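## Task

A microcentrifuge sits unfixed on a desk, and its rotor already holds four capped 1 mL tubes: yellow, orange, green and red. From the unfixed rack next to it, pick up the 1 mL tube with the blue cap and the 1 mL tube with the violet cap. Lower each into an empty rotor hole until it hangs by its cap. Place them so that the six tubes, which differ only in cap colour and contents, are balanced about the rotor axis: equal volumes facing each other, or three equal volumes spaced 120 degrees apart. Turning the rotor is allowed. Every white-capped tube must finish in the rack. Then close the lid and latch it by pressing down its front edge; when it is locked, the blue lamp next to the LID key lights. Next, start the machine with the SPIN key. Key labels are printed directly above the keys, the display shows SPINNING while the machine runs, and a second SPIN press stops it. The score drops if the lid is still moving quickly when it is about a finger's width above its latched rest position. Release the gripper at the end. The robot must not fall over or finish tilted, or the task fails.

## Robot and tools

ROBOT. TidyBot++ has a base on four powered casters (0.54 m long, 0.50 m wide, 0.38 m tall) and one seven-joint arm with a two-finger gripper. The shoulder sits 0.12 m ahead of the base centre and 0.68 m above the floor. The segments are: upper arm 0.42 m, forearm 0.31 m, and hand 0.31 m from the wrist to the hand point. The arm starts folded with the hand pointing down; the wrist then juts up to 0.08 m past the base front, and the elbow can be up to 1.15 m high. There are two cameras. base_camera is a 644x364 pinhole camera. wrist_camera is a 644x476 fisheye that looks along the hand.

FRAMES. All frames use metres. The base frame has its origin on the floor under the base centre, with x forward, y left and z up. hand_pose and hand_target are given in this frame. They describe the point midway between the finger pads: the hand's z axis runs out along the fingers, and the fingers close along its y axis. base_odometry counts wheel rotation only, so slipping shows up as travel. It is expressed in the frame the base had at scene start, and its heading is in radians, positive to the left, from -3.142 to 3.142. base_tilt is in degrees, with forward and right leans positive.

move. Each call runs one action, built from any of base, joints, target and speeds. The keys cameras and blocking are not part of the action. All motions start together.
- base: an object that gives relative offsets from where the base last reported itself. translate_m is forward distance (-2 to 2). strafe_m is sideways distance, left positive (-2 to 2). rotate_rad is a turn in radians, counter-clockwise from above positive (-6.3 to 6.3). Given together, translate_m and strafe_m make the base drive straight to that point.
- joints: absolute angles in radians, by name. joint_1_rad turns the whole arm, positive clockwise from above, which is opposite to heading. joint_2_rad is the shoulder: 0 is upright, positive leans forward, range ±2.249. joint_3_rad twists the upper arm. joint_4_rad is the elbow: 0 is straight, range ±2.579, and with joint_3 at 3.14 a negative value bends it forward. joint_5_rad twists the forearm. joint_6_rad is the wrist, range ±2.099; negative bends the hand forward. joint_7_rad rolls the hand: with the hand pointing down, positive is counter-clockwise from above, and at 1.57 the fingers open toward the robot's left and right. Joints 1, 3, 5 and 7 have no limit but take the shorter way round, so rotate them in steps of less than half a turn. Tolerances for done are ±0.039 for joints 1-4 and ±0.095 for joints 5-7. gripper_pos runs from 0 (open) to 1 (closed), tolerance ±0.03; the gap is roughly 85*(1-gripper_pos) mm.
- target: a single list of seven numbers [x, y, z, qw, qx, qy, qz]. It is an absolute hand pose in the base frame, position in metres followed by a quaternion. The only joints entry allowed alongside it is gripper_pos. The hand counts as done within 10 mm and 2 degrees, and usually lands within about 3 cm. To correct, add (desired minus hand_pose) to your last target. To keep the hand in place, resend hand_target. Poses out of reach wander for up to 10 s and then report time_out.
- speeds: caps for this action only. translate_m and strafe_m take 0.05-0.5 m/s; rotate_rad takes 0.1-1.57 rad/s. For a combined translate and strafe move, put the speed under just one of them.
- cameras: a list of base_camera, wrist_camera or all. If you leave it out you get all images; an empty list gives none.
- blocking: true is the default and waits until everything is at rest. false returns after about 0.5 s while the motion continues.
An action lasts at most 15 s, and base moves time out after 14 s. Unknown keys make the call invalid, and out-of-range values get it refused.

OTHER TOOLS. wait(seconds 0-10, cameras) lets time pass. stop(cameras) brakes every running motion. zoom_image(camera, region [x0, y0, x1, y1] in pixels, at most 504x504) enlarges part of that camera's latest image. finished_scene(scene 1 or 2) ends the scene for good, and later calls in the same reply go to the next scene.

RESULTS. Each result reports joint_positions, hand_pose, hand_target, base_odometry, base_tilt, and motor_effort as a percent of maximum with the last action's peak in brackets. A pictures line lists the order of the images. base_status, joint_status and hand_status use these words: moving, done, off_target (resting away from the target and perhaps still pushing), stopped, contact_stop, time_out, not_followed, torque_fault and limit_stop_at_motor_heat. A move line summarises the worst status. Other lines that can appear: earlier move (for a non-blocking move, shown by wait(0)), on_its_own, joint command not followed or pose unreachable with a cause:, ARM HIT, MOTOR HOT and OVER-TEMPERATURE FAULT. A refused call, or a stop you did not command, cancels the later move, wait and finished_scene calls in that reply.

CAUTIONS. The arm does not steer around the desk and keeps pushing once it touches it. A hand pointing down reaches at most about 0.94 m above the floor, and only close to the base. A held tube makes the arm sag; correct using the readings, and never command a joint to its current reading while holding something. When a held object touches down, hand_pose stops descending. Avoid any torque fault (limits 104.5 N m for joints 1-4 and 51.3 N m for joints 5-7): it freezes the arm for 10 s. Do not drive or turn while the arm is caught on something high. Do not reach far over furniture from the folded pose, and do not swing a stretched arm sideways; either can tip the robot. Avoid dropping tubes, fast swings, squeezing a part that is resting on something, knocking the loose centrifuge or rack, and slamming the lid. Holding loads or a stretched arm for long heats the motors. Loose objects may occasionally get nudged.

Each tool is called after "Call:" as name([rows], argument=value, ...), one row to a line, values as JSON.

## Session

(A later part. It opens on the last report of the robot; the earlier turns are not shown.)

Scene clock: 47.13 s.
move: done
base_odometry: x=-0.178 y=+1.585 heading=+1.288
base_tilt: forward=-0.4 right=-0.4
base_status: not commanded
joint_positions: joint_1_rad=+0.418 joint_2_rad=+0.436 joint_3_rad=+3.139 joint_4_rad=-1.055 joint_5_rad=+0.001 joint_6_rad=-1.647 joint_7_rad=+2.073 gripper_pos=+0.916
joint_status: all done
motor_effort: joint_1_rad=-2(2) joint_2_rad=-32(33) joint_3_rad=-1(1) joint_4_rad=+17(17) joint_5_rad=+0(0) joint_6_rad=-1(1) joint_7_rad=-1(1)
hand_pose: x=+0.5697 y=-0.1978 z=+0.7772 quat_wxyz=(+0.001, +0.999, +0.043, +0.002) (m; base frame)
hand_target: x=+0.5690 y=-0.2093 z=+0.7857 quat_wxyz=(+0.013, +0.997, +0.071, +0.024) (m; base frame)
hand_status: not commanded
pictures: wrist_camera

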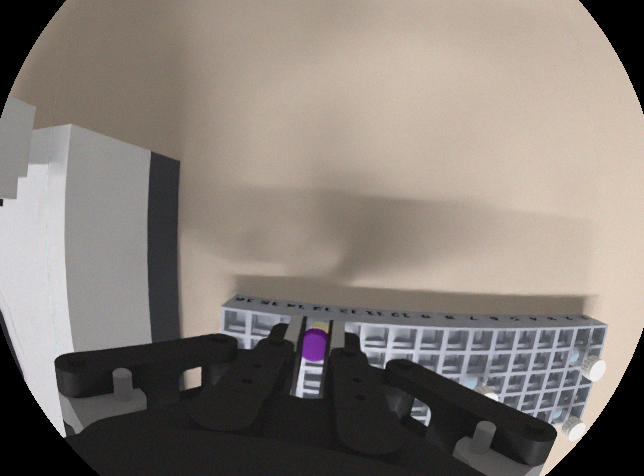

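Call:
move(joints={"gripper_pos": 0.78}, cameras=[])

Call:
move(joints={"joint_1_rad": 0.438, "joint_2_rad": 0.402, "joint_3_rad": 3.1416, "joint_4_rad": -1.092, "joint_5_rad": 0.0, "joint_6_rad": -1.592, "joint_7_rad": 2.15}, cameras=[])

Call:
move(joints={"gripper_pos": 0.9}, cameras=["wrist_camera"])

Call:
zoom_image(camera="wrist_camera", region=[270, 290, 360, 380])

Scene clock: 48.03 s.
move: done
base_odometry: x=-0.178 y=+1.585 heading=+1.288
base_tilt: forward=-0.3 right=-0.3
base_status: not commanded
joint_positions: joint_1_rad=+0.418 joint_2_rad=+0.436 joint_3_rad=+3.139 joint_4_rad=-1.055 joint_5_rad=+0.001 joint_6_rad=-1.647 joint_7_rad=+2.073 gripper_pos=+0.780
joint_status: all done
motor_effort: joint_1_rad=-1(2) joint_2_rad=-32(32) joint_3_rad=+0(1) joint_4_rad=+17(17) joint_5_rad=+0(0) joint_6_rad=+0(1) joint_7_rad=-1(1)
hand_pose: x=+0.5697 y=-0.1978 z=+0.7772 quat_wxyz=(+0.001, +0.999, +0.043, +0.002) (m; base frame)
hand_target: x=+0.5690 y=-0.2093 z=+0.7857 quat_wxyz=(+0.013, +0.997, +0.071, +0.024) (m; base frame)
hand_status: not commanded
pictures: none
No camera images: "cameras" was empty.

Scene clock: 48.60 s.
move: done
base_odometry: x=-0.178 y=+1.585 heading=+1.288
base_tilt: forward=-0.4 right=-0.3
base_status: not commanded
joint_positions: joint_1_rad=+0.418 joint_2_rad=+0.432 joint_3_rad=+3.139 joint_4_rad=-1.072 joint_5_rad=+0.001 joint_6_rad=-1.632 joint_7_rad=+2.073 gripper_pos=+0.780
joint_status: all done
motor_effort: joint_1_rad=-1(2) joint_2_rad=-32(33) joint_3_rad=-1(1) joint_4_rad=+17(17) joint_5_rad=+0(1) joint_6_rad=-1(1) joint_7_rad=+0(1)
hand_pose: x=+0.5691 y=-0.1975 z=+0.7737 quat_wxyz=(+0.001, +0.999, +0.043, +0.003) (m; base frame)
hand_target: x=+0.5682 y=-0.2089 z=+0.7823 quat_wxyz=(+0.014, +0.997, +0.070, +0.024) (m; base frame)
hand_status: not commanded
pictures: none
No camera images: "cameras" was empty.

Scene clock: 49.13 s.
move: done
base_odometry: x=-0.178 y=+1.585 heading=+1.288
base_tilt: forward=-0.3 right=-0.4
base_status: not commanded
joint_positions: joint_1_rad=+0.418 joint_2_rad=+0.431 joint_3_rad=+3.139 joint_4_rad=-1.072 joint_5_rad=+0.001 joint_6_rad=-1.632 joint_7_rad=+2.073 gripper_pos=+0.889
joint_status: all done
motor_effort: joint_1_rad=-1(2) joint_2_rad=-32(32) joint_3_rad=-1(1) joint_4_rad=+17(17) joint_5_rad=+0(0) joint_6_rad=+0(1) joint_7_rad=+0(1)
hand_pose: x=+0.5691 y=-0.1975 z=+0.7740 quat_wxyz=(+0.001, +0.999, +0.043, +0.003) (m; base frame)
hand_target: x=+0.5682 y=-0.2089 z=+0.7823 quat_wxyz=(+0.014, +0.997, +0.070, +0.024) (m; base frame)
hand_status: not commanded
pictures: wrist_camera

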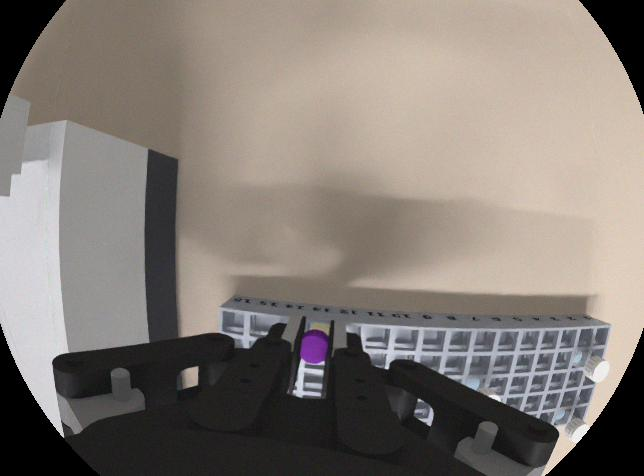

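Scaled by 5.600.

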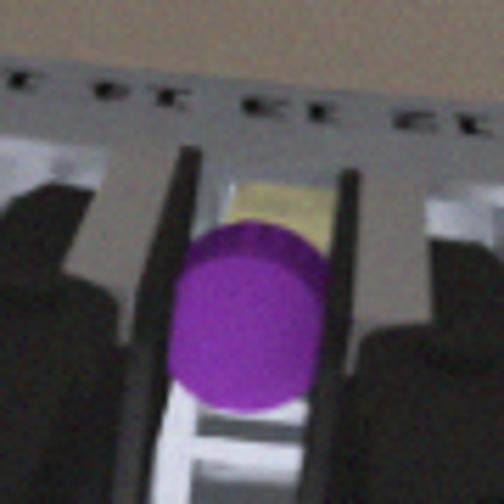

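Call:
move(cameras=["wrist_camera"])

Scene clock: 49.77 s.
base_odometry: x=-0.178 y=+1.585 heading=+1.288
base_tilt: forward=-0.3 right=-0.4
base_status: not commanded
joint_positions: joint_1_rad=+0.418 joint_2_rad=+0.431 joint_3_rad=+3.139 joint_4_rad=-1.072 joint_5_rad=+0.001 joint_6_rad=-1.632 joint_7_rad=+2.073 gripper_pos=+0.889
joint_status: all done
motor_effort: joint_1_rad=-2(2) joint_2_rad=-32(32) joint_3_rad=-1(1) joint_4_rad=+17(17) joint_5_rad=+0(0) joint_6_rad=+0(1) joint_7_rad=-1(1)
hand_pose: x=+0.5691 y=-0.1975 z=+0.7740 quat_wxyz=(+0.001, +0.999, +0.043, +0.003) (m; base frame)
hand_target: x=+0.5682 y=-0.2089 z=+0.7823 quat_wxyz=(+0.014, +0.997, +0.070, +0.024) (m; base frame)
hand_status: not commanded
pictures: wrist_camera

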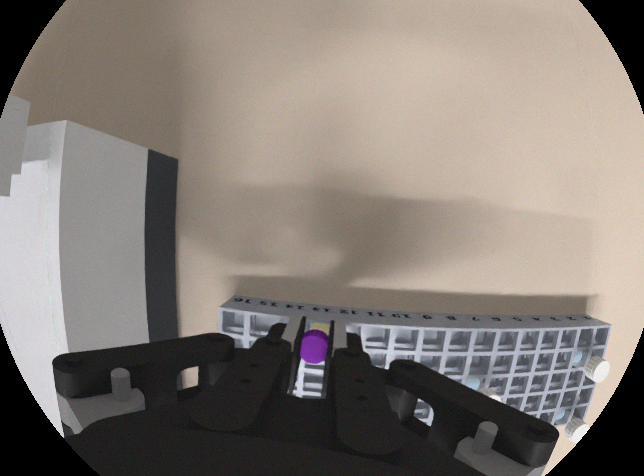

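Call:
move(joints={"gripper_pos": 0.94}, cameras=["wrist_camera"])

Call:
zoom_image(camera="wrist_camera", region=[240, 280, 400, 400])

Scene clock: 50.37 s.
move: done
base_odometry: x=-0.178 y=+1.585 heading=+1.288
base_tilt: forward=-0.4 right=-0.4
base_status: not commanded
joint_positions: joint_1_rad=+0.418 joint_2_rad=+0.431 joint_3_rad=+3.139 joint_4_rad=-1.072 joint_5_rad=+0.001 joint_6_rad=-1.632 joint_7_rad=+2.073 gripper_pos=+0.914
joint_status: all done
motor_effort: joint_1_rad=-1(2) joint_2_rad=-32(32) joint_3_rad=-1(1) joint_4_rad=+17(17) joint_5_rad=+0(0) joint_6_rad=+0(0) joint_7_rad=+0(1)
hand_pose: x=+0.5691 y=-0.1975 z=+0.7741 quat_wxyz=(+0.001, +0.999, +0.043, +0.003) (m; base frame)
hand_target: x=+0.5682 y=-0.2089 z=+0.7823 quat_wxyz=(+0.014, +0.997, +0.070, +0.024) (m; base frame)
hand_status: not commanded
pictures: wrist_camera

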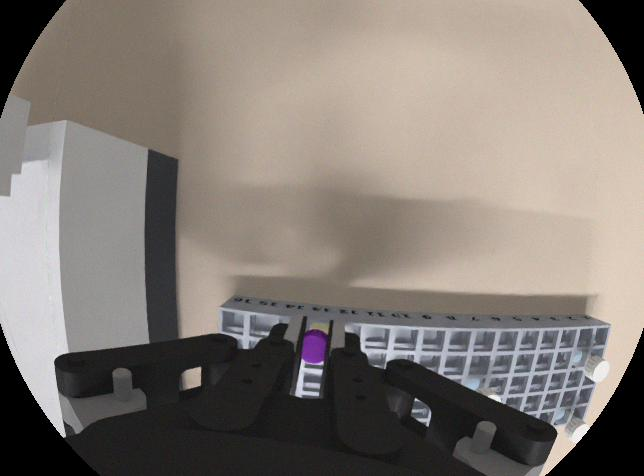

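Scaled by 3.150.

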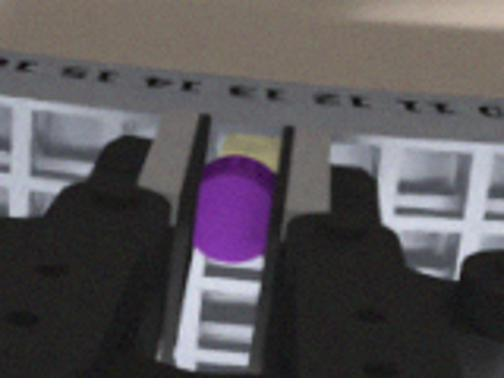

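Call:
move(joints={"joint_2_rad": 0.450, "joint_4_rad": -0.985, "joint_6_rad": -1.745}, cameras=["wrist_camera"])

Scene clock: 52.20 s.
move: done
base_odometry: x=-0.178 y=+1.585 heading=+1.288
base_tilt: forward=-0.3 right=-0.4
base_status: not commanded
joint_positions: joint_1_rad=+0.418 joint_2_rad=+0.436 joint_3_rad=+3.139 joint_4_rad=-0.990 joint_5_rad=+0.001 joint_6_rad=-1.708 joint_7_rad=+2.073 gripper_pos=+0.914
joint_status: all done
motor_effort: joint_1_rad=+0(2) joint_2_rad=-32(34) joint_3_rad=+0(1) joint_4_rad=+17(18) joint_5_rad=+0(1) joint_6_rad=+0(1) joint_7_rad=-1(1)
hand_pose: x=+0.5686 y=-0.1974 z=+0.7973 quat_wxyz=(+0.002, +0.999, +0.043, +0.003) (m; base frame)
hand_target: x=+0.5566 y=-0.2034 z=+0.7922 quat_wxyz=(-0.009, +0.997, +0.071, -0.017) (m; base frame)
hand_status: not commanded
pictures: wrist_camera

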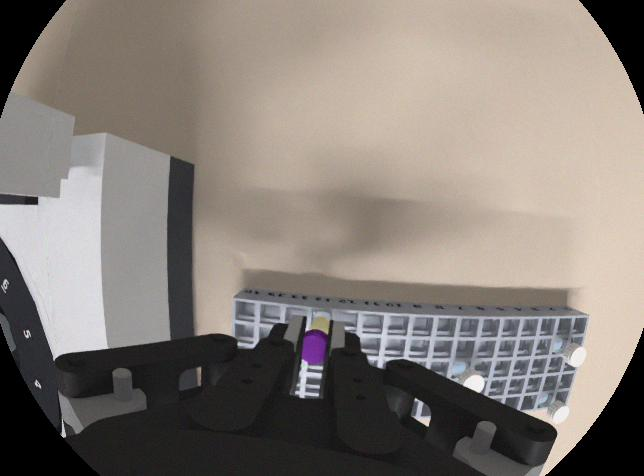

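Call:
move(joints={"joint_2_rad": 0.462, "joint_4_rad": -0.888, "joint_6_rad": -1.83}, cameras=[])

Call:
move(joints={"joint_2_rad": 0.484, "joint_4_rad": -0.778, "joint_6_rad": -1.925}, cameras=["wrist_camera", "base_camera"])

Call:
zoom_image(camera="wrist_camera", region=[240, 260, 400, 400])

Scene clock: 53.30 s.
move: done
base_odometry: x=-0.178 y=+1.585 heading=+1.288
base_tilt: forward=-0.4 right=-0.4
base_status: not commanded
joint_positions: joint_1_rad=+0.418 joint_2_rad=+0.445 joint_3_rad=+3.139 joint_4_rad=-0.895 joint_5_rad=+0.001 joint_6_rad=-1.785 joint_7_rad=+2.073 gripper_pos=+0.914
joint_status: all done
motor_effort: joint_1_rad=-1(2) joint_2_rad=-32(33) joint_3_rad=-1(1) joint_4_rad=+17(18) joint_5_rad=+0(0) joint_6_rad=+0(1) joint_7_rad=+0(1)
hand_pose: x=+0.5697 y=-0.1979 z=+0.8224 quat_wxyz=(+0.004, +0.999, +0.043, +0.008) (m; base frame)
hand_target: x=+0.5564 y=-0.2034 z=+0.8162 quat_wxyz=(-0.009, +0.997, +0.071, -0.017) (m; base frame)
hand_status: not commanded
pictures: none
No camera images: "cameras" was empty.

Scene clock: 54.23 s.
move: done
base_odometry: x=-0.178 y=+1.585 heading=+1.288
base_tilt: forward=-0.3 right=-0.3
base_status: not commanded
joint_positions: joint_1_rad=+0.418 joint_2_rad=+0.464 joint_3_rad=+3.139 joint_4_rad=-0.787 joint_5_rad=+0.001 joint_6_rad=-1.879 joint_7_rad=+2.073 gripper_pos=+0.914
joint_status: all done
motor_effort: joint_1_rad=-1(2) joint_2_rad=-33(33) joint_3_rad=-1(1) joint_4_rad=+16(17) joint_5_rad=+0(0) joint_6_rad=+0(1) joint_7_rad=+0(1)
hand_pose: x=+0.5679 y=-0.1971 z=+0.8458 quat_wxyz=(+0.003, +0.999, +0.043, +0.005) (m; base frame)
hand_target: x=+0.5553 y=-0.2029 z=+0.8388 quat_wxyz=(-0.011, +0.997, +0.071, -0.020) (m; base frame)
hand_status: not commanded
pictures: base_camera, wrist_camera

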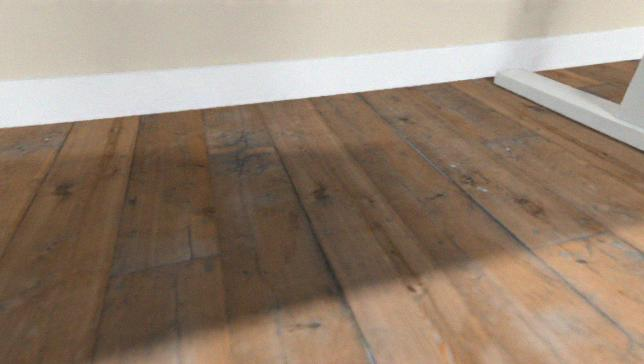

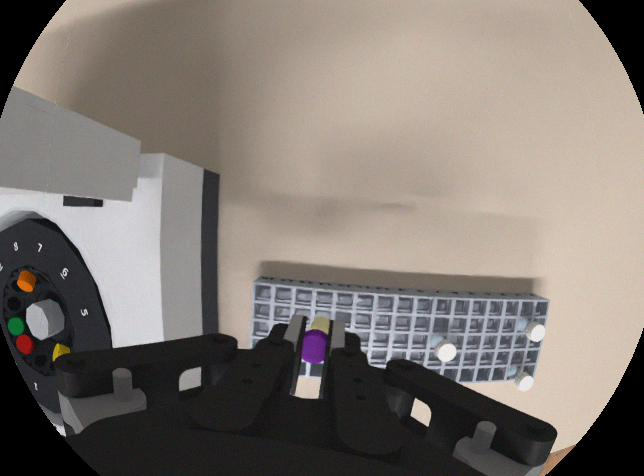

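Scaled by 3.150.

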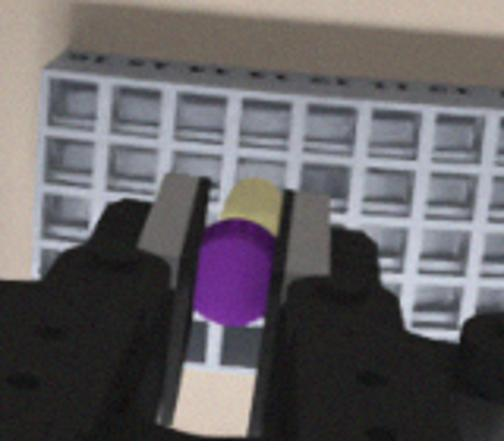

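Call:
zoom_image(camera="wrist_camera", region=[285, 305, 350, 370])

Scaled by 7.754.

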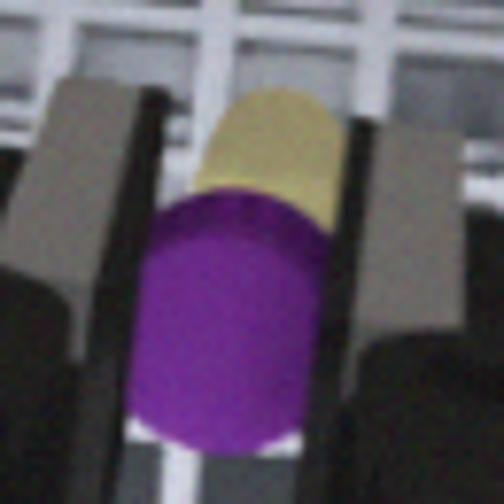

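Call:
zoom_image(camera="wrist_camera", region=[425, 320, 490, 385])

Call:
zoom_image(camera="wrist_camera", region=[0, 200, 110, 400])

Scaled by 7.754.

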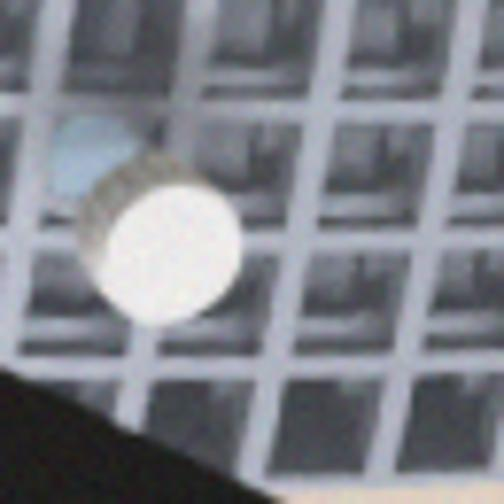

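Scaled by 2.520.

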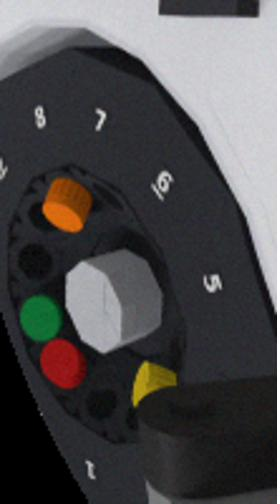

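Call:
move(joints={"joint_2_rad": 0.418, "joint_4_rad": -0.915, "joint_6_rad": -1.745}, cameras=[])

Call:
move(joints={"joint_2_rad": 0.407, "joint_4_rad": -1.010, "joint_6_rad": -1.668}, cameras=["wrist_camera"])

Scene clock: 62.67 s.
move: done
base_odometry: x=-0.178 y=+1.585 heading=+1.288
base_tilt: forward=-0.3 right=-0.4
base_status: not commanded
joint_positions: joint_1_rad=+0.418 joint_2_rad=+0.451 joint_3_rad=+3.139 joint_4_rad=-0.893 joint_5_rad=+0.001 joint_6_rad=-1.785 joint_7_rad=+2.073 gripper_pos=+0.914
joint_status: all done
motor_effort: joint_1_rad=-1(2) joint_2_rad=-32(34) joint_3_rad=-1(1) joint_4_rad=+17(17) joint_5_rad=+0(1) joint_6_rad=+0(1) joint_7_rad=-1(1)
hand_pose: x=+0.5707 y=-0.1983 z=+0.8200 quat_wxyz=(+0.003, +0.999, +0.043, +0.006) (m; base frame)
hand_target: x=+0.5688 y=-0.2092 z=+0.8297 quat_wxyz=(+0.015, +0.997, +0.070, +0.028) (m; base frame)
hand_status: not commanded
pictures: none
No camera images: "cameras" was empty.

Scene clock: 63.57 s.
move: done
base_odometry: x=-0.178 y=+1.585 heading=+1.288
base_tilt: forward=-0.4 right=-0.4
base_status: not commanded
joint_positions: joint_1_rad=+0.418 joint_2_rad=+0.437 joint_3_rad=+3.139 joint_4_rad=-0.989 joint_5_rad=+0.001 joint_6_rad=-1.712 joint_7_rad=+2.073 gripper_pos=+0.914
joint_status: all done
motor_effort: joint_1_rad=+0(2) joint_2_rad=-32(34) joint_3_rad=-1(1) joint_4_rad=+17(18) joint_5_rad=+0(1) joint_6_rad=+0(1) joint_7_rad=+0(1)
hand_pose: x=+0.5678 y=-0.1970 z=+0.7974 quat_wxyz=(+0.001, +0.999, +0.043, +0.002) (m; base frame)
hand_target: x=+0.5677 y=-0.2086 z=+0.8056 quat_wxyz=(+0.014, +0.997, +0.070, +0.025) (m; base frame)
hand_status: not commanded
pictures: wrist_camera

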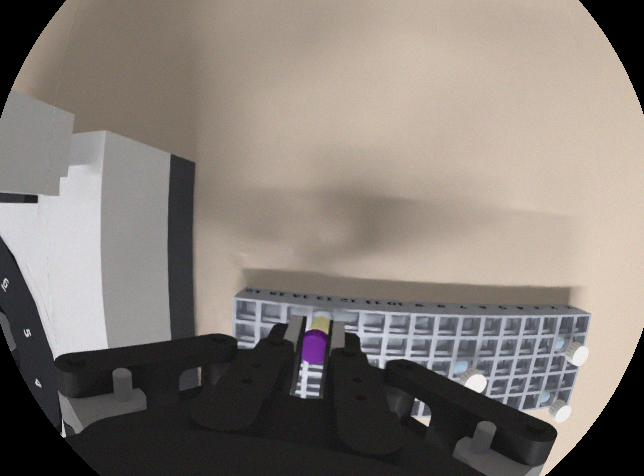

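Call:
move(joints={"joint_2_rad": 0.402, "joint_4_rad": -1.088, "joint_6_rad": -1.595}, cameras=["wrist_camera"])

Call:
zoom_image(camera="wrist_camera", region=[285, 305, 350, 370])

Scene clock: 64.60 s.
move: done
base_odometry: x=-0.178 y=+1.585 heading=+1.288
base_tilt: forward=-0.3 right=-0.3
base_status: not commanded
joint_positions: joint_1_rad=+0.418 joint_2_rad=+0.430 joint_3_rad=+3.139 joint_4_rad=-1.067 joint_5_rad=+0.001 joint_6_rad=-1.639 joint_7_rad=+2.073 gripper_pos=+0.914
joint_status: all done
motor_effort: joint_1_rad=-1(2) joint_2_rad=-32(34) joint_3_rad=-1(1) joint_4_rad=+17(18) joint_5_rad=+0(1) joint_6_rad=-1(1) joint_7_rad=+0(1)
hand_pose: x=+0.5684 y=-0.1972 z=+0.7764 quat_wxyz=(+0.001, +0.999, +0.043, +0.003) (m; base frame)
hand_target: x=+0.5684 y=-0.2090 z=+0.7836 quat_wxyz=(+0.014, +0.997, +0.070, +0.025) (m; base frame)
hand_status: not commanded
pictures: wrist_camera

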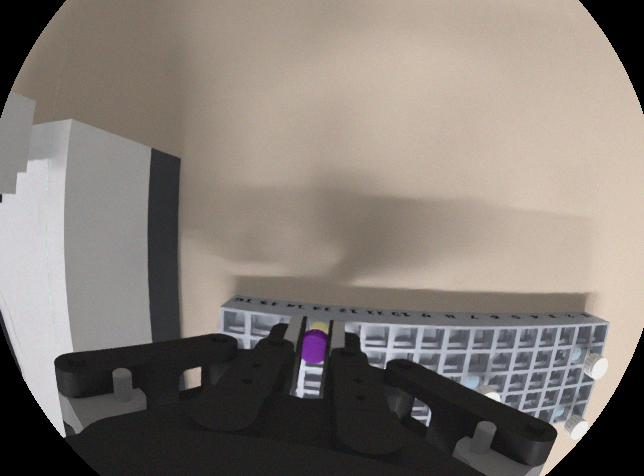

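Scaled by 7.754.

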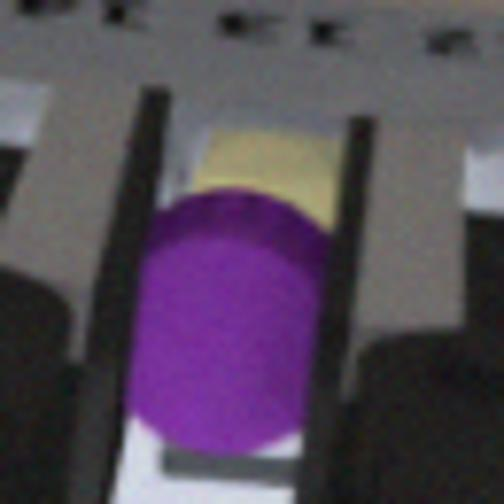

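Call:
move(joints={"gripper_pos": 0.80}, cameras=["wrist_camera"])

Call:
zoom_image(camera="wrist_camera", region=[285, 305, 350, 370])

Scene clock: 65.47 s.
move: done
base_odometry: x=-0.178 y=+1.585 heading=+1.288
base_tilt: forward=-0.4 right=-0.4
base_status: not commanded
joint_positions: joint_1_rad=+0.418 joint_2_rad=+0.430 joint_3_rad=+3.139 joint_4_rad=-1.067 joint_5_rad=+0.001 joint_6_rad=-1.638 joint_7_rad=+2.073 gripper_pos=+0.800
joint_status: all done
motor_effort: joint_1_rad=-1(2) joint_2_rad=-32(32) joint_3_rad=-1(1) joint_4_rad=+17(17) joint_5_rad=+0(0) joint_6_rad=+0(1) joint_7_rad=-1(1)
hand_pose: x=+0.5686 y=-0.1973 z=+0.7764 quat_wxyz=(+0.002, +0.999, +0.043, +0.003) (m; base frame)
hand_target: x=+0.5684 y=-0.2090 z=+0.7836 quat_wxyz=(+0.014, +0.997, +0.070, +0.025) (m; base frame)
hand_status: not commanded
pictures: wrist_camera

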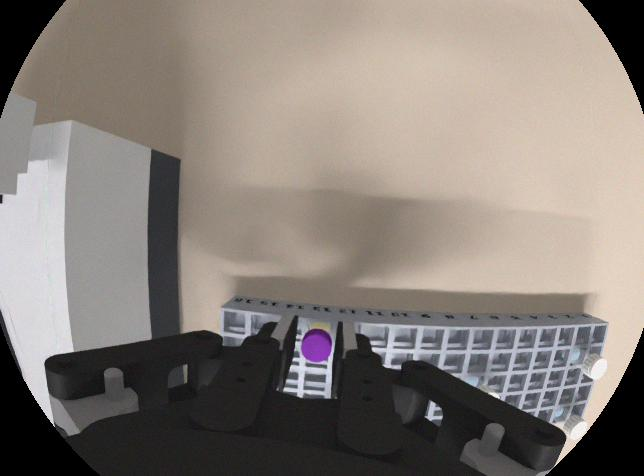

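Scaled by 7.754.

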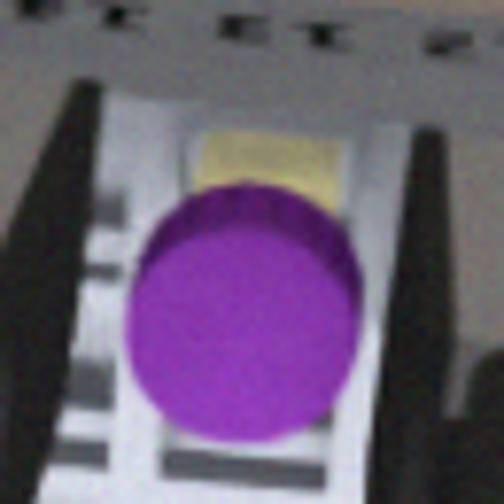

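Call:
move(joints={"joint_2_rad": 0.446, "joint_4_rad": -1.036, "joint_6_rad": -1.702}, cameras=[])

Call:
move(joints={"gripper_pos": 0.93}, cameras=["wrist_camera"])

Call:
zoom_image(camera="wrist_camera", region=[285, 305, 350, 370])

Scene clock: 66.77 s.
move: done
base_odometry: x=-0.178 y=+1.585 heading=+1.288
base_tilt: forward=-0.3 right=-0.3
base_status: not commanded
joint_positions: joint_1_rad=+0.418 joint_2_rad=+0.438 joint_3_rad=+3.139 joint_4_rad=-1.038 joint_5_rad=+0.001 joint_6_rad=-1.686 joint_7_rad=+2.073 gripper_pos=+0.800
joint_status: all done
motor_effort: joint_1_rad=-1(2) joint_2_rad=-32(33) joint_3_rad=-1(1) joint_4_rad=+16(18) joint_5_rad=+0(1) joint_6_rad=-1(1) joint_7_rad=-1(1)
hand_pose: x=+0.5632 y=-0.1950 z=+0.7813 quat_wxyz=(-0.005, +0.999, +0.043, -0.009) (m; base frame)
hand_target: x=+0.5556 y=-0.2030 z=+0.7783 quat_wxyz=(-0.010, +0.997, +0.071, -0.019) (m; base frame)
hand_status: not commanded
pictures: none
No camera images: "cameras" was empty.

Scene clock: 67.33 s.
move: done
base_odometry: x=-0.178 y=+1.585 heading=+1.288
base_tilt: forward=-0.3 right=-0.4
base_status: not commanded
joint_positions: joint_1_rad=+0.418 joint_2_rad=+0.438 joint_3_rad=+3.139 joint_4_rad=-1.037 joint_5_rad=+0.001 joint_6_rad=-1.686 joint_7_rad=+2.073 gripper_pos=+0.911
joint_status: all done
motor_effort: joint_1_rad=-1(2) joint_2_rad=-31(32) joint_3_rad=+0(1) joint_4_rad=+16(17) joint_5_rad=+0(1) joint_6_rad=+0(1) joint_7_rad=-1(1)
hand_pose: x=+0.5633 y=-0.1951 z=+0.7814 quat_wxyz=(-0.005, +0.999, +0.043, -0.009) (m; base frame)
hand_target: x=+0.5556 y=-0.2030 z=+0.7783 quat_wxyz=(-0.010, +0.997, +0.071, -0.019) (m; base frame)
hand_status: not commanded
pictures: wrist_camera

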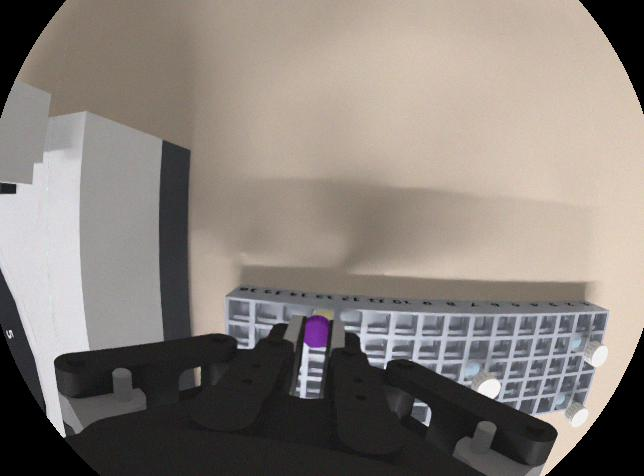

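Scaled by 7.754.

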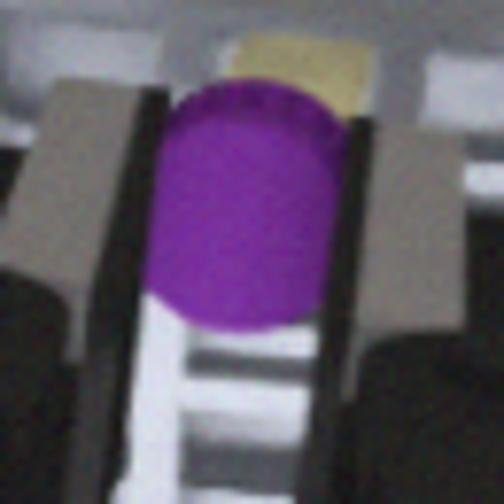

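Call:
move(joints={"gripper_pos": 0.80}, cameras=[])

Call:
move(joints={"joint_2_rad": 0.449, "joint_4_rad": -1.018, "joint_6_rad": -1.640}, cameras=["wrist_camera"])

Call:
zoom_image(camera="wrist_camera", region=[285, 305, 350, 370])

Scene clock: 68.43 s.
move: done
base_odometry: x=-0.178 y=+1.585 heading=+1.288
base_tilt: forward=-0.3 right=-0.4
base_status: not commanded
joint_positions: joint_1_rad=+0.418 joint_2_rad=+0.438 joint_3_rad=+3.139 joint_4_rad=-1.037 joint_5_rad=+0.001 joint_6_rad=-1.686 joint_7_rad=+2.073 gripper_pos=+0.800
joint_status: all done
motor_effort: joint_1_rad=-1(1) joint_2_rad=-32(33) joint_3_rad=+0(1) joint_4_rad=+16(17) joint_5_rad=+0(1) joint_6_rad=+0(1) joint_7_rad=+0(1)
hand_pose: x=+0.5633 y=-0.1951 z=+0.7814 quat_wxyz=(-0.005, +0.999, +0.043, -0.009) (m; base frame)
hand_target: x=+0.5556 y=-0.2030 z=+0.7783 quat_wxyz=(-0.010, +0.997, +0.071, -0.019) (m; base frame)
hand_status: not commanded
pictures: none
No camera images: "cameras" was empty.

Scene clock: 69.03 s.
move: done
base_odometry: x=-0.178 y=+1.585 heading=+1.288
base_tilt: forward=-0.3 right=-0.4
base_status: not commanded
joint_positions: joint_1_rad=+0.418 joint_2_rad=+0.438 joint_3_rad=+3.139 joint_4_rad=-1.023 joint_5_rad=+0.001 joint_6_rad=-1.650 joint_7_rad=+2.073 gripper_pos=+0.800
joint_status: all done
motor_effort: joint_1_rad=-1(1) joint_2_rad=-32(33) joint_3_rad=+0(1) joint_4_rad=+17(18) joint_5_rad=+0(0) joint_6_rad=+0(1) joint_7_rad=+0(1)
hand_pose: x=+0.5773 y=-0.2012 z=+0.7861 quat_wxyz=(+0.007, +0.999, +0.043, +0.014) (m; base frame)
hand_target: x=+0.5779 y=-0.2134 z=+0.7823 quat_wxyz=(+0.008, +0.997, +0.071, +0.015) (m; base frame)
hand_status: not commanded
pictures: wrist_camera

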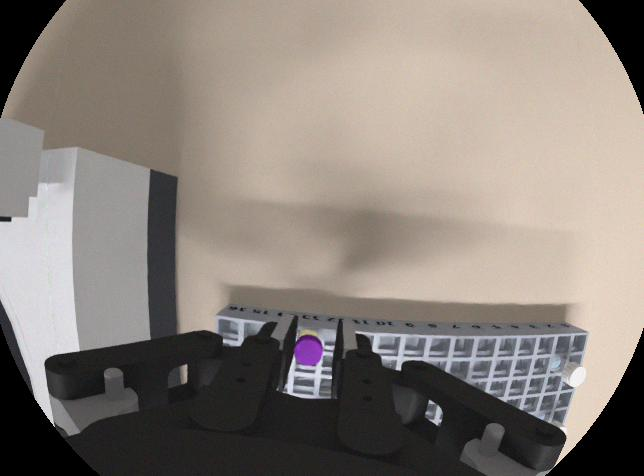

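Scaled by 7.754.

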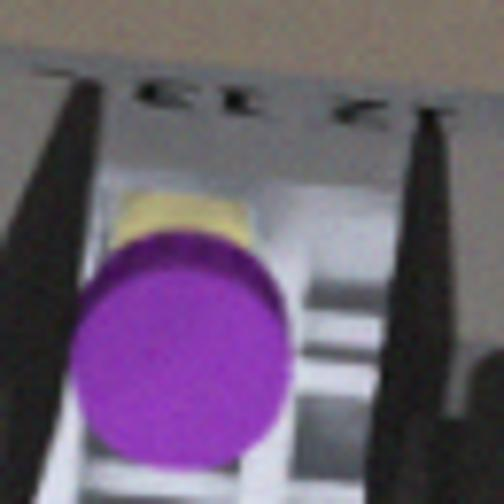

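Call:
move(joints={"joint_2_rad": 0.449, "joint_4_rad": -1.018, "joint_6_rad": -1.697}, cameras=["wrist_camera"])

Call:
zoom_image(camera="wrist_camera", region=[285, 305, 350, 370])

Scene clock: 69.80 s.
move: done
base_odometry: x=-0.178 y=+1.585 heading=+1.288
base_tilt: forward=-0.3 right=-0.4
base_status: not commanded
joint_positions: joint_1_rad=+0.418 joint_2_rad=+0.438 joint_3_rad=+3.139 joint_4_rad=-1.023 joint_5_rad=+0.001 joint_6_rad=-1.690 joint_7_rad=+2.073 gripper_pos=+0.800
joint_status: all done
motor_effort: joint_1_rad=-1(1) joint_2_rad=-32(33) joint_3_rad=+0(1) joint_4_rad=+17(18) joint_5_rad=+0(0) joint_6_rad=+0(2) joint_7_rad=+0(1)
hand_pose: x=+0.5659 y=-0.1962 z=+0.7859 quat_wxyz=(-0.002, +0.999, +0.043, -0.004) (m; base frame)
hand_target: x=+0.5618 y=-0.2059 z=+0.7822 quat_wxyz=(-0.005, +0.997, +0.071, -0.010) (m; base frame)
hand_status: not commanded
pictures: wrist_camera

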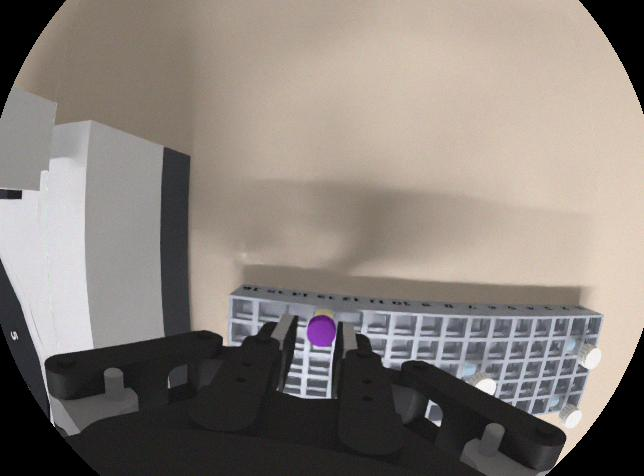

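Scaled by 7.754.

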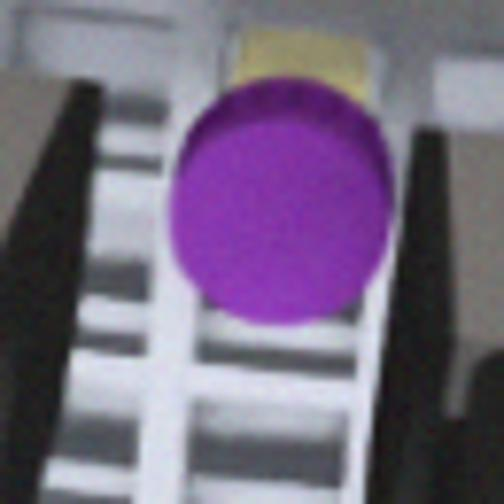

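Call:
move(joints={"gripper_pos": 0.93}, cameras=["wrist_camera"])

Call:
zoom_image(camera="wrist_camera", region=[285, 305, 350, 370])

Scene clock: 70.60 s.
move: done
base_odometry: x=-0.178 y=+1.585 heading=+1.288
base_tilt: forward=-0.4 right=-0.3
base_status: not commanded
joint_positions: joint_1_rad=+0.418 joint_2_rad=+0.438 joint_3_rad=+3.139 joint_4_rad=-1.022 joint_5_rad=+0.001 joint_6_rad=-1.690 joint_7_rad=+2.073 gripper_pos=+0.914
joint_status: all done
motor_effort: joint_1_rad=-1(1) joint_2_rad=-32(32) joint_3_rad=+0(1) joint_4_rad=+16(17) joint_5_rad=+0(1) joint_6_rad=+0(1) joint_7_rad=+0(1)
hand_pose: x=+0.5660 y=-0.1963 z=+0.7862 quat_wxyz=(-0.002, +0.999, +0.043, -0.004) (m; base frame)
hand_target: x=+0.5618 y=-0.2059 z=+0.7822 quat_wxyz=(-0.005, +0.997, +0.071, -0.010) (m; base frame)
hand_status: not commanded
pictures: wrist_camera

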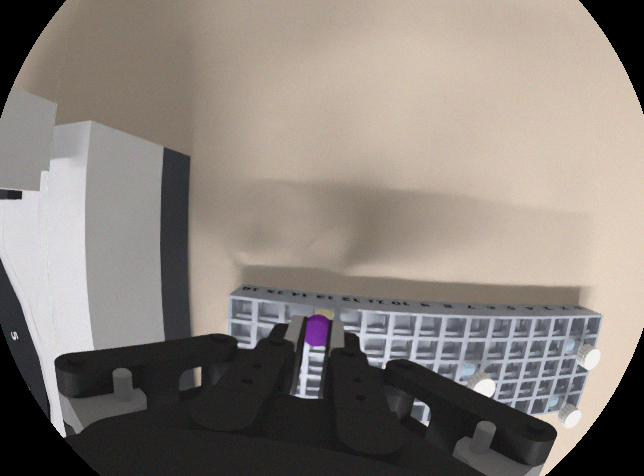

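Scaled by 7.754.

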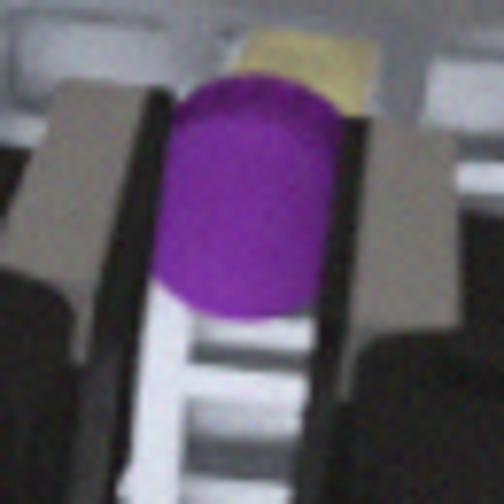

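Call:
move(joints={"gripper_pos": 0.945, "joint_2_rad": 0.464, "joint_4_rad": -0.905, "joint_6_rad": -1.80}, cameras=["wrist_camera"])

Call:
zoom_image(camera="wrist_camera", region=[285, 305, 350, 370])

Scene clock: 71.70 s.
move: done
base_odometry: x=-0.178 y=+1.585 heading=+1.288
base_tilt: forward=-0.3 right=-0.4
base_status: not commanded
joint_positions: joint_1_rad=+0.418 joint_2_rad=+0.449 joint_3_rad=+3.139 joint_4_rad=-0.912 joint_5_rad=+0.001 joint_6_rad=-1.757 joint_7_rad=+2.073 gripper_pos=+0.925
joint_status: all done
motor_effort: joint_1_rad=-1(2) joint_2_rad=-33(34) joint_3_rad=+0(1) joint_4_rad=+17(18) joint_5_rad=+0(1) joint_6_rad=+0(1) joint_7_rad=+0(1)
hand_pose: x=+0.5742 y=-0.1999 z=+0.8153 quat_wxyz=(+0.005, +0.999, +0.043, +0.011) (m; base frame)
hand_target: x=+0.5613 y=-0.2057 z=+0.8099 quat_wxyz=(-0.007, +0.997, +0.071, -0.012) (m; base frame)
hand_status: not commanded
pictures: wrist_camera

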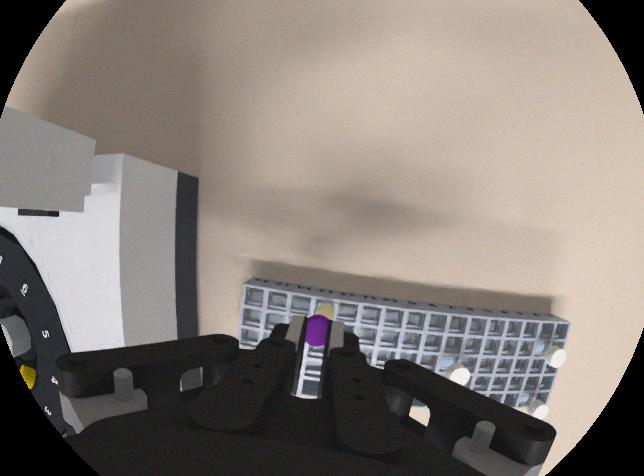

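Scaled by 7.754.

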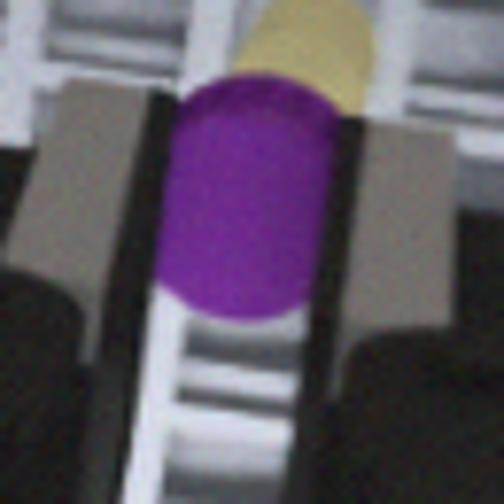

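Call:
move(joints={"joint_2_rad": 0.484, "joint_4_rad": -0.778, "joint_6_rad": -1.925}, cameras=[], blocking=false)

Call:
move(joints={"joint_2_rad": -0.41, "joint_4_rad": -1.805, "joint_6_rad": -0.915, "joint_7_rad": 1.53}, cameras=["wrist_camera"])

Call:
zoom_image(camera="wrist_camera", region=[280, 290, 360, 370])

Scene clock: 73.57 s.
move: moving
base_odometry: x=-0.178 y=+1.585 heading=+1.288
base_tilt: forward=-0.3 right=-0.4
base_status: not commanded
joint_positions: joint_1_rad=+0.418 joint_2_rad=+0.462 joint_3_rad=+3.139 joint_4_rad=-0.810 joint_5_rad=+0.001 joint_6_rad=-1.855 joint_7_rad=+2.073 gripper_pos=+0.925
joint_status: joint_2_rad moving; joint_4_rad moving; joint_6_rad moving
motor_effort: joint_1_rad=-1(2) joint_2_rad=-32(34) joint_3_rad=+0(1) joint_4_rad=+16(18) joint_5_rad=+0(0) joint_6_rad=+0(1) joint_7_rad=+0(1)
hand_pose: x=+0.5698 y=-0.1980 z=+0.8396 quat_wxyz=(+0.003, +0.999, +0.043, +0.006) (m; base frame)
hand_target: x=+0.5564 y=-0.2034 z=+0.8345 quat_wxyz=(-0.010, +0.997, +0.071, -0.019) (m; base frame)
hand_status: not commanded
pictures: none
No camera images: "cameras" was empty.

Scene clock: 76.10 s.
move: done
base_odometry: x=-0.178 y=+1.585 heading=+1.288
base_tilt: forward=-0.3 right=-0.4
base_status: not commanded
joint_positions: joint_1_rad=+0.418 joint_2_rad=-0.384 joint_3_rad=+3.139 joint_4_rad=-1.782 joint_5_rad=+0.001 joint_6_rad=-0.952 joint_7_rad=+1.609 gripper_pos=+0.925
joint_status: all done
motor_effort: joint_1_rad=-1(2) joint_2_rad=-7(38) joint_3_rad=+0(1) joint_4_rad=+20(22) joint_5_rad=+0(1) joint_6_rad=+6(8) joint_7_rad=+0(2)
hand_pose: x=+0.4612 y=-0.1495 z=+0.9071 quat_wxyz=(+0.088, +0.906, -0.173, +0.375) (m; base frame)
hand_target: x=+0.4563 y=-0.1565 z=+0.9130 quat_wxyz=(+0.080, +0.889, -0.217, +0.396) (m; base frame)
hand_status: not commanded
pictures: wrist_camera

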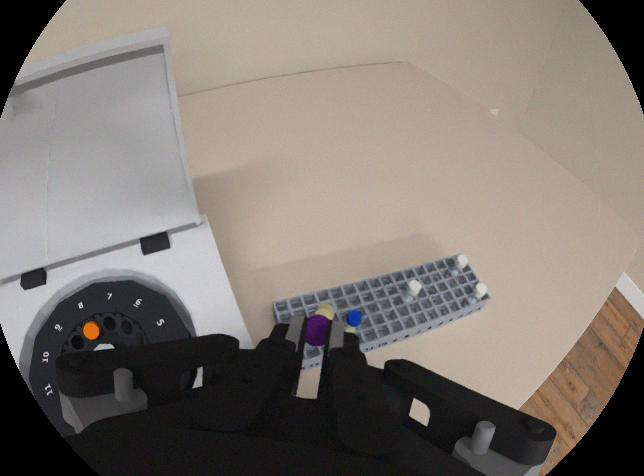

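Scaled by 6.300.

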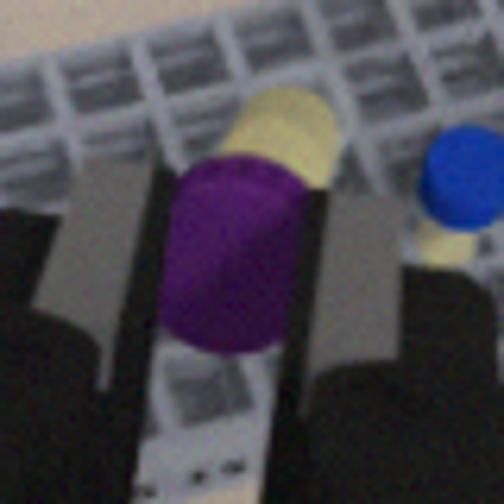

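Call:
move(joints={"joint_1_rad": 0.023, "joint_7_rad": 1.49}, cameras=["wrist_camera"])

Call:
zoom_image(camera="wrist_camera", region=[200, 240, 440, 400])

Scene clock: 77.87 s.
move: done
base_odometry: x=-0.178 y=+1.585 heading=+1.288
base_tilt: forward=-0.4 right=-0.4
base_status: not commanded
joint_positions: joint_1_rad=+0.045 joint_2_rad=-0.384 joint_3_rad=+3.139 joint_4_rad=-1.782 joint_5_rad=+0.001 joint_6_rad=-0.952 joint_7_rad=+1.568 gripper_pos=+0.925
joint_status: all done
motor_effort: joint_1_rad=-1(3) joint_2_rad=-7(7) joint_3_rad=+0(1) joint_4_rad=+20(21) joint_5_rad=+0(1) joint_6_rad=+7(7) joint_7_rad=+0(2)
hand_pose: x=+0.4922 y=-0.0145 z=+0.9071 quat_wxyz=(+0.009, +0.923, -0.021, +0.385) (m; base frame)
hand_target: x=+0.4908 y=-0.0072 z=+0.9130 quat_wxyz=(-0.012, +0.914, -0.047, +0.404) (m; base frame)
hand_status: not commanded
pictures: wrist_camera

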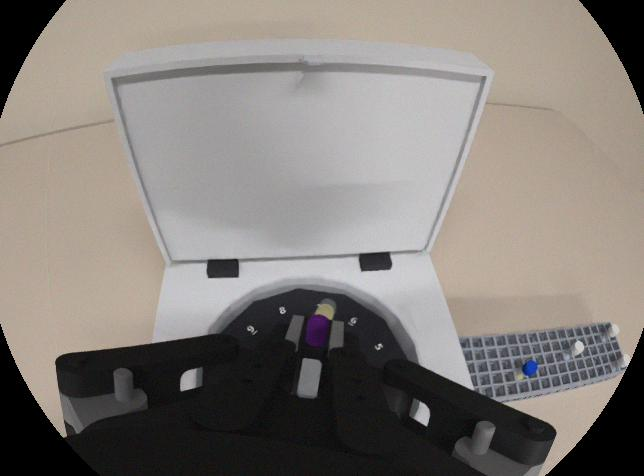

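Scaled by 2.100.

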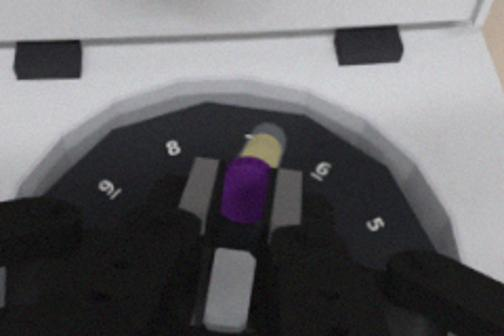

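Call:
zoom_image(camera="wrist_camera", region=[280, 285, 360, 365])

Scaled by 6.300.

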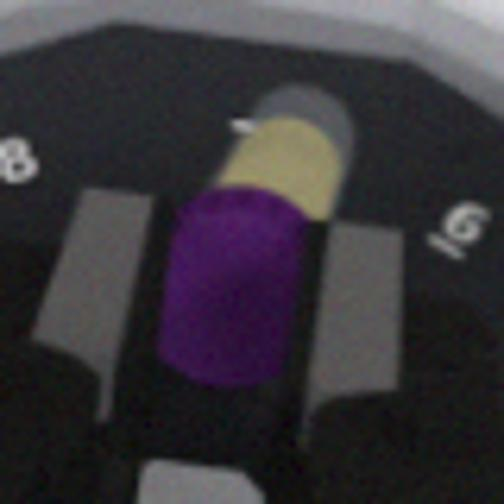

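Call:
zoom_image(camera="wrist_camera", region=[270, 340, 350, 420])

Call:
zoom_image(camera="wrist_camera", region=[210, 250, 430, 360])

Scaled by 6.300.

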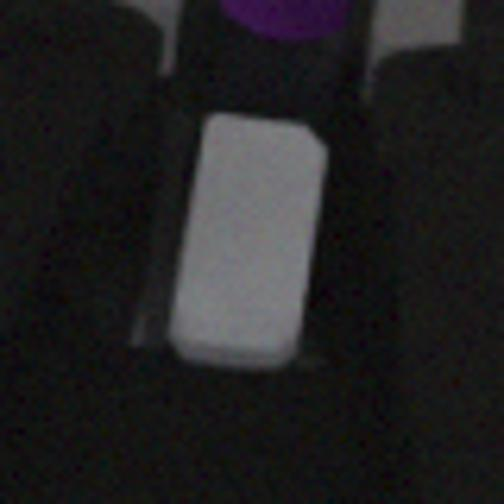

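Scaled by 2.291.

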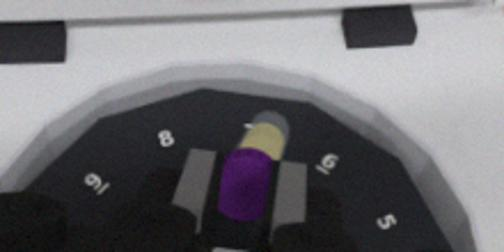

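Call:
move(joints={"joint_1_rad": 0.008, "joint_2_rad": -0.413, "joint_4_rad": -1.941, "joint_6_rad": -0.788}, cameras=["wrist_camera"])

Call:
zoom_image(camera="wrist_camera", region=[260, 260, 380, 380])

Scene clock: 82.93 s.
move: done
base_odometry: x=-0.178 y=+1.585 heading=+1.288
base_tilt: forward=-0.4 right=-0.3
base_status: not commanded
joint_positions: joint_1_rad=+0.031 joint_2_rad=-0.387 joint_3_rad=+3.139 joint_4_rad=-1.920 joint_5_rad=+0.001 joint_6_rad=-0.830 joint_7_rad=+1.567 gripper_pos=+0.925
joint_status: all done
motor_effort: joint_1_rad=-1(2) joint_2_rad=-7(8) joint_3_rad=+0(1) joint_4_rad=+21(23) joint_5_rad=+0(0) joint_6_rad=+6(7) joint_7_rad=+0(1)
hand_pose: x=+0.4929 y=-0.0095 z=+0.8618 quat_wxyz=(+0.006, +0.925, -0.015, +0.380) (m; base frame)
hand_target: x=+0.4930 y=-0.0017 z=+0.8696 quat_wxyz=(-0.015, +0.915, -0.041, +0.401) (m; base frame)
hand_status: not commanded
pictures: wrist_camera

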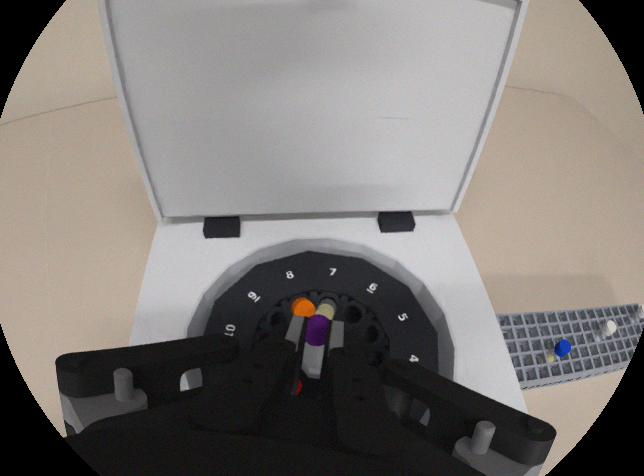

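Scaled by 4.200.

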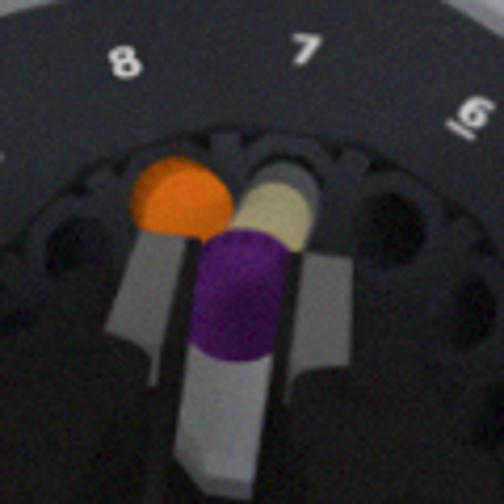

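Call:
zoom_image(camera="wrist_camera", region=[280, 280, 370, 350])

Scaled by 5.600.

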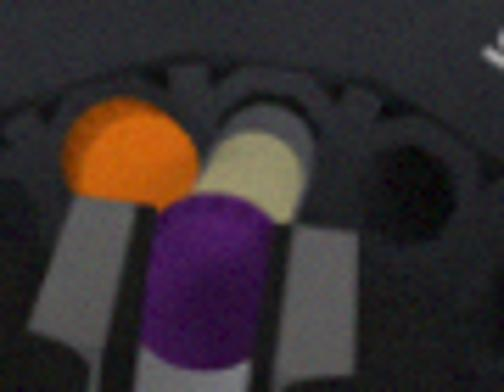

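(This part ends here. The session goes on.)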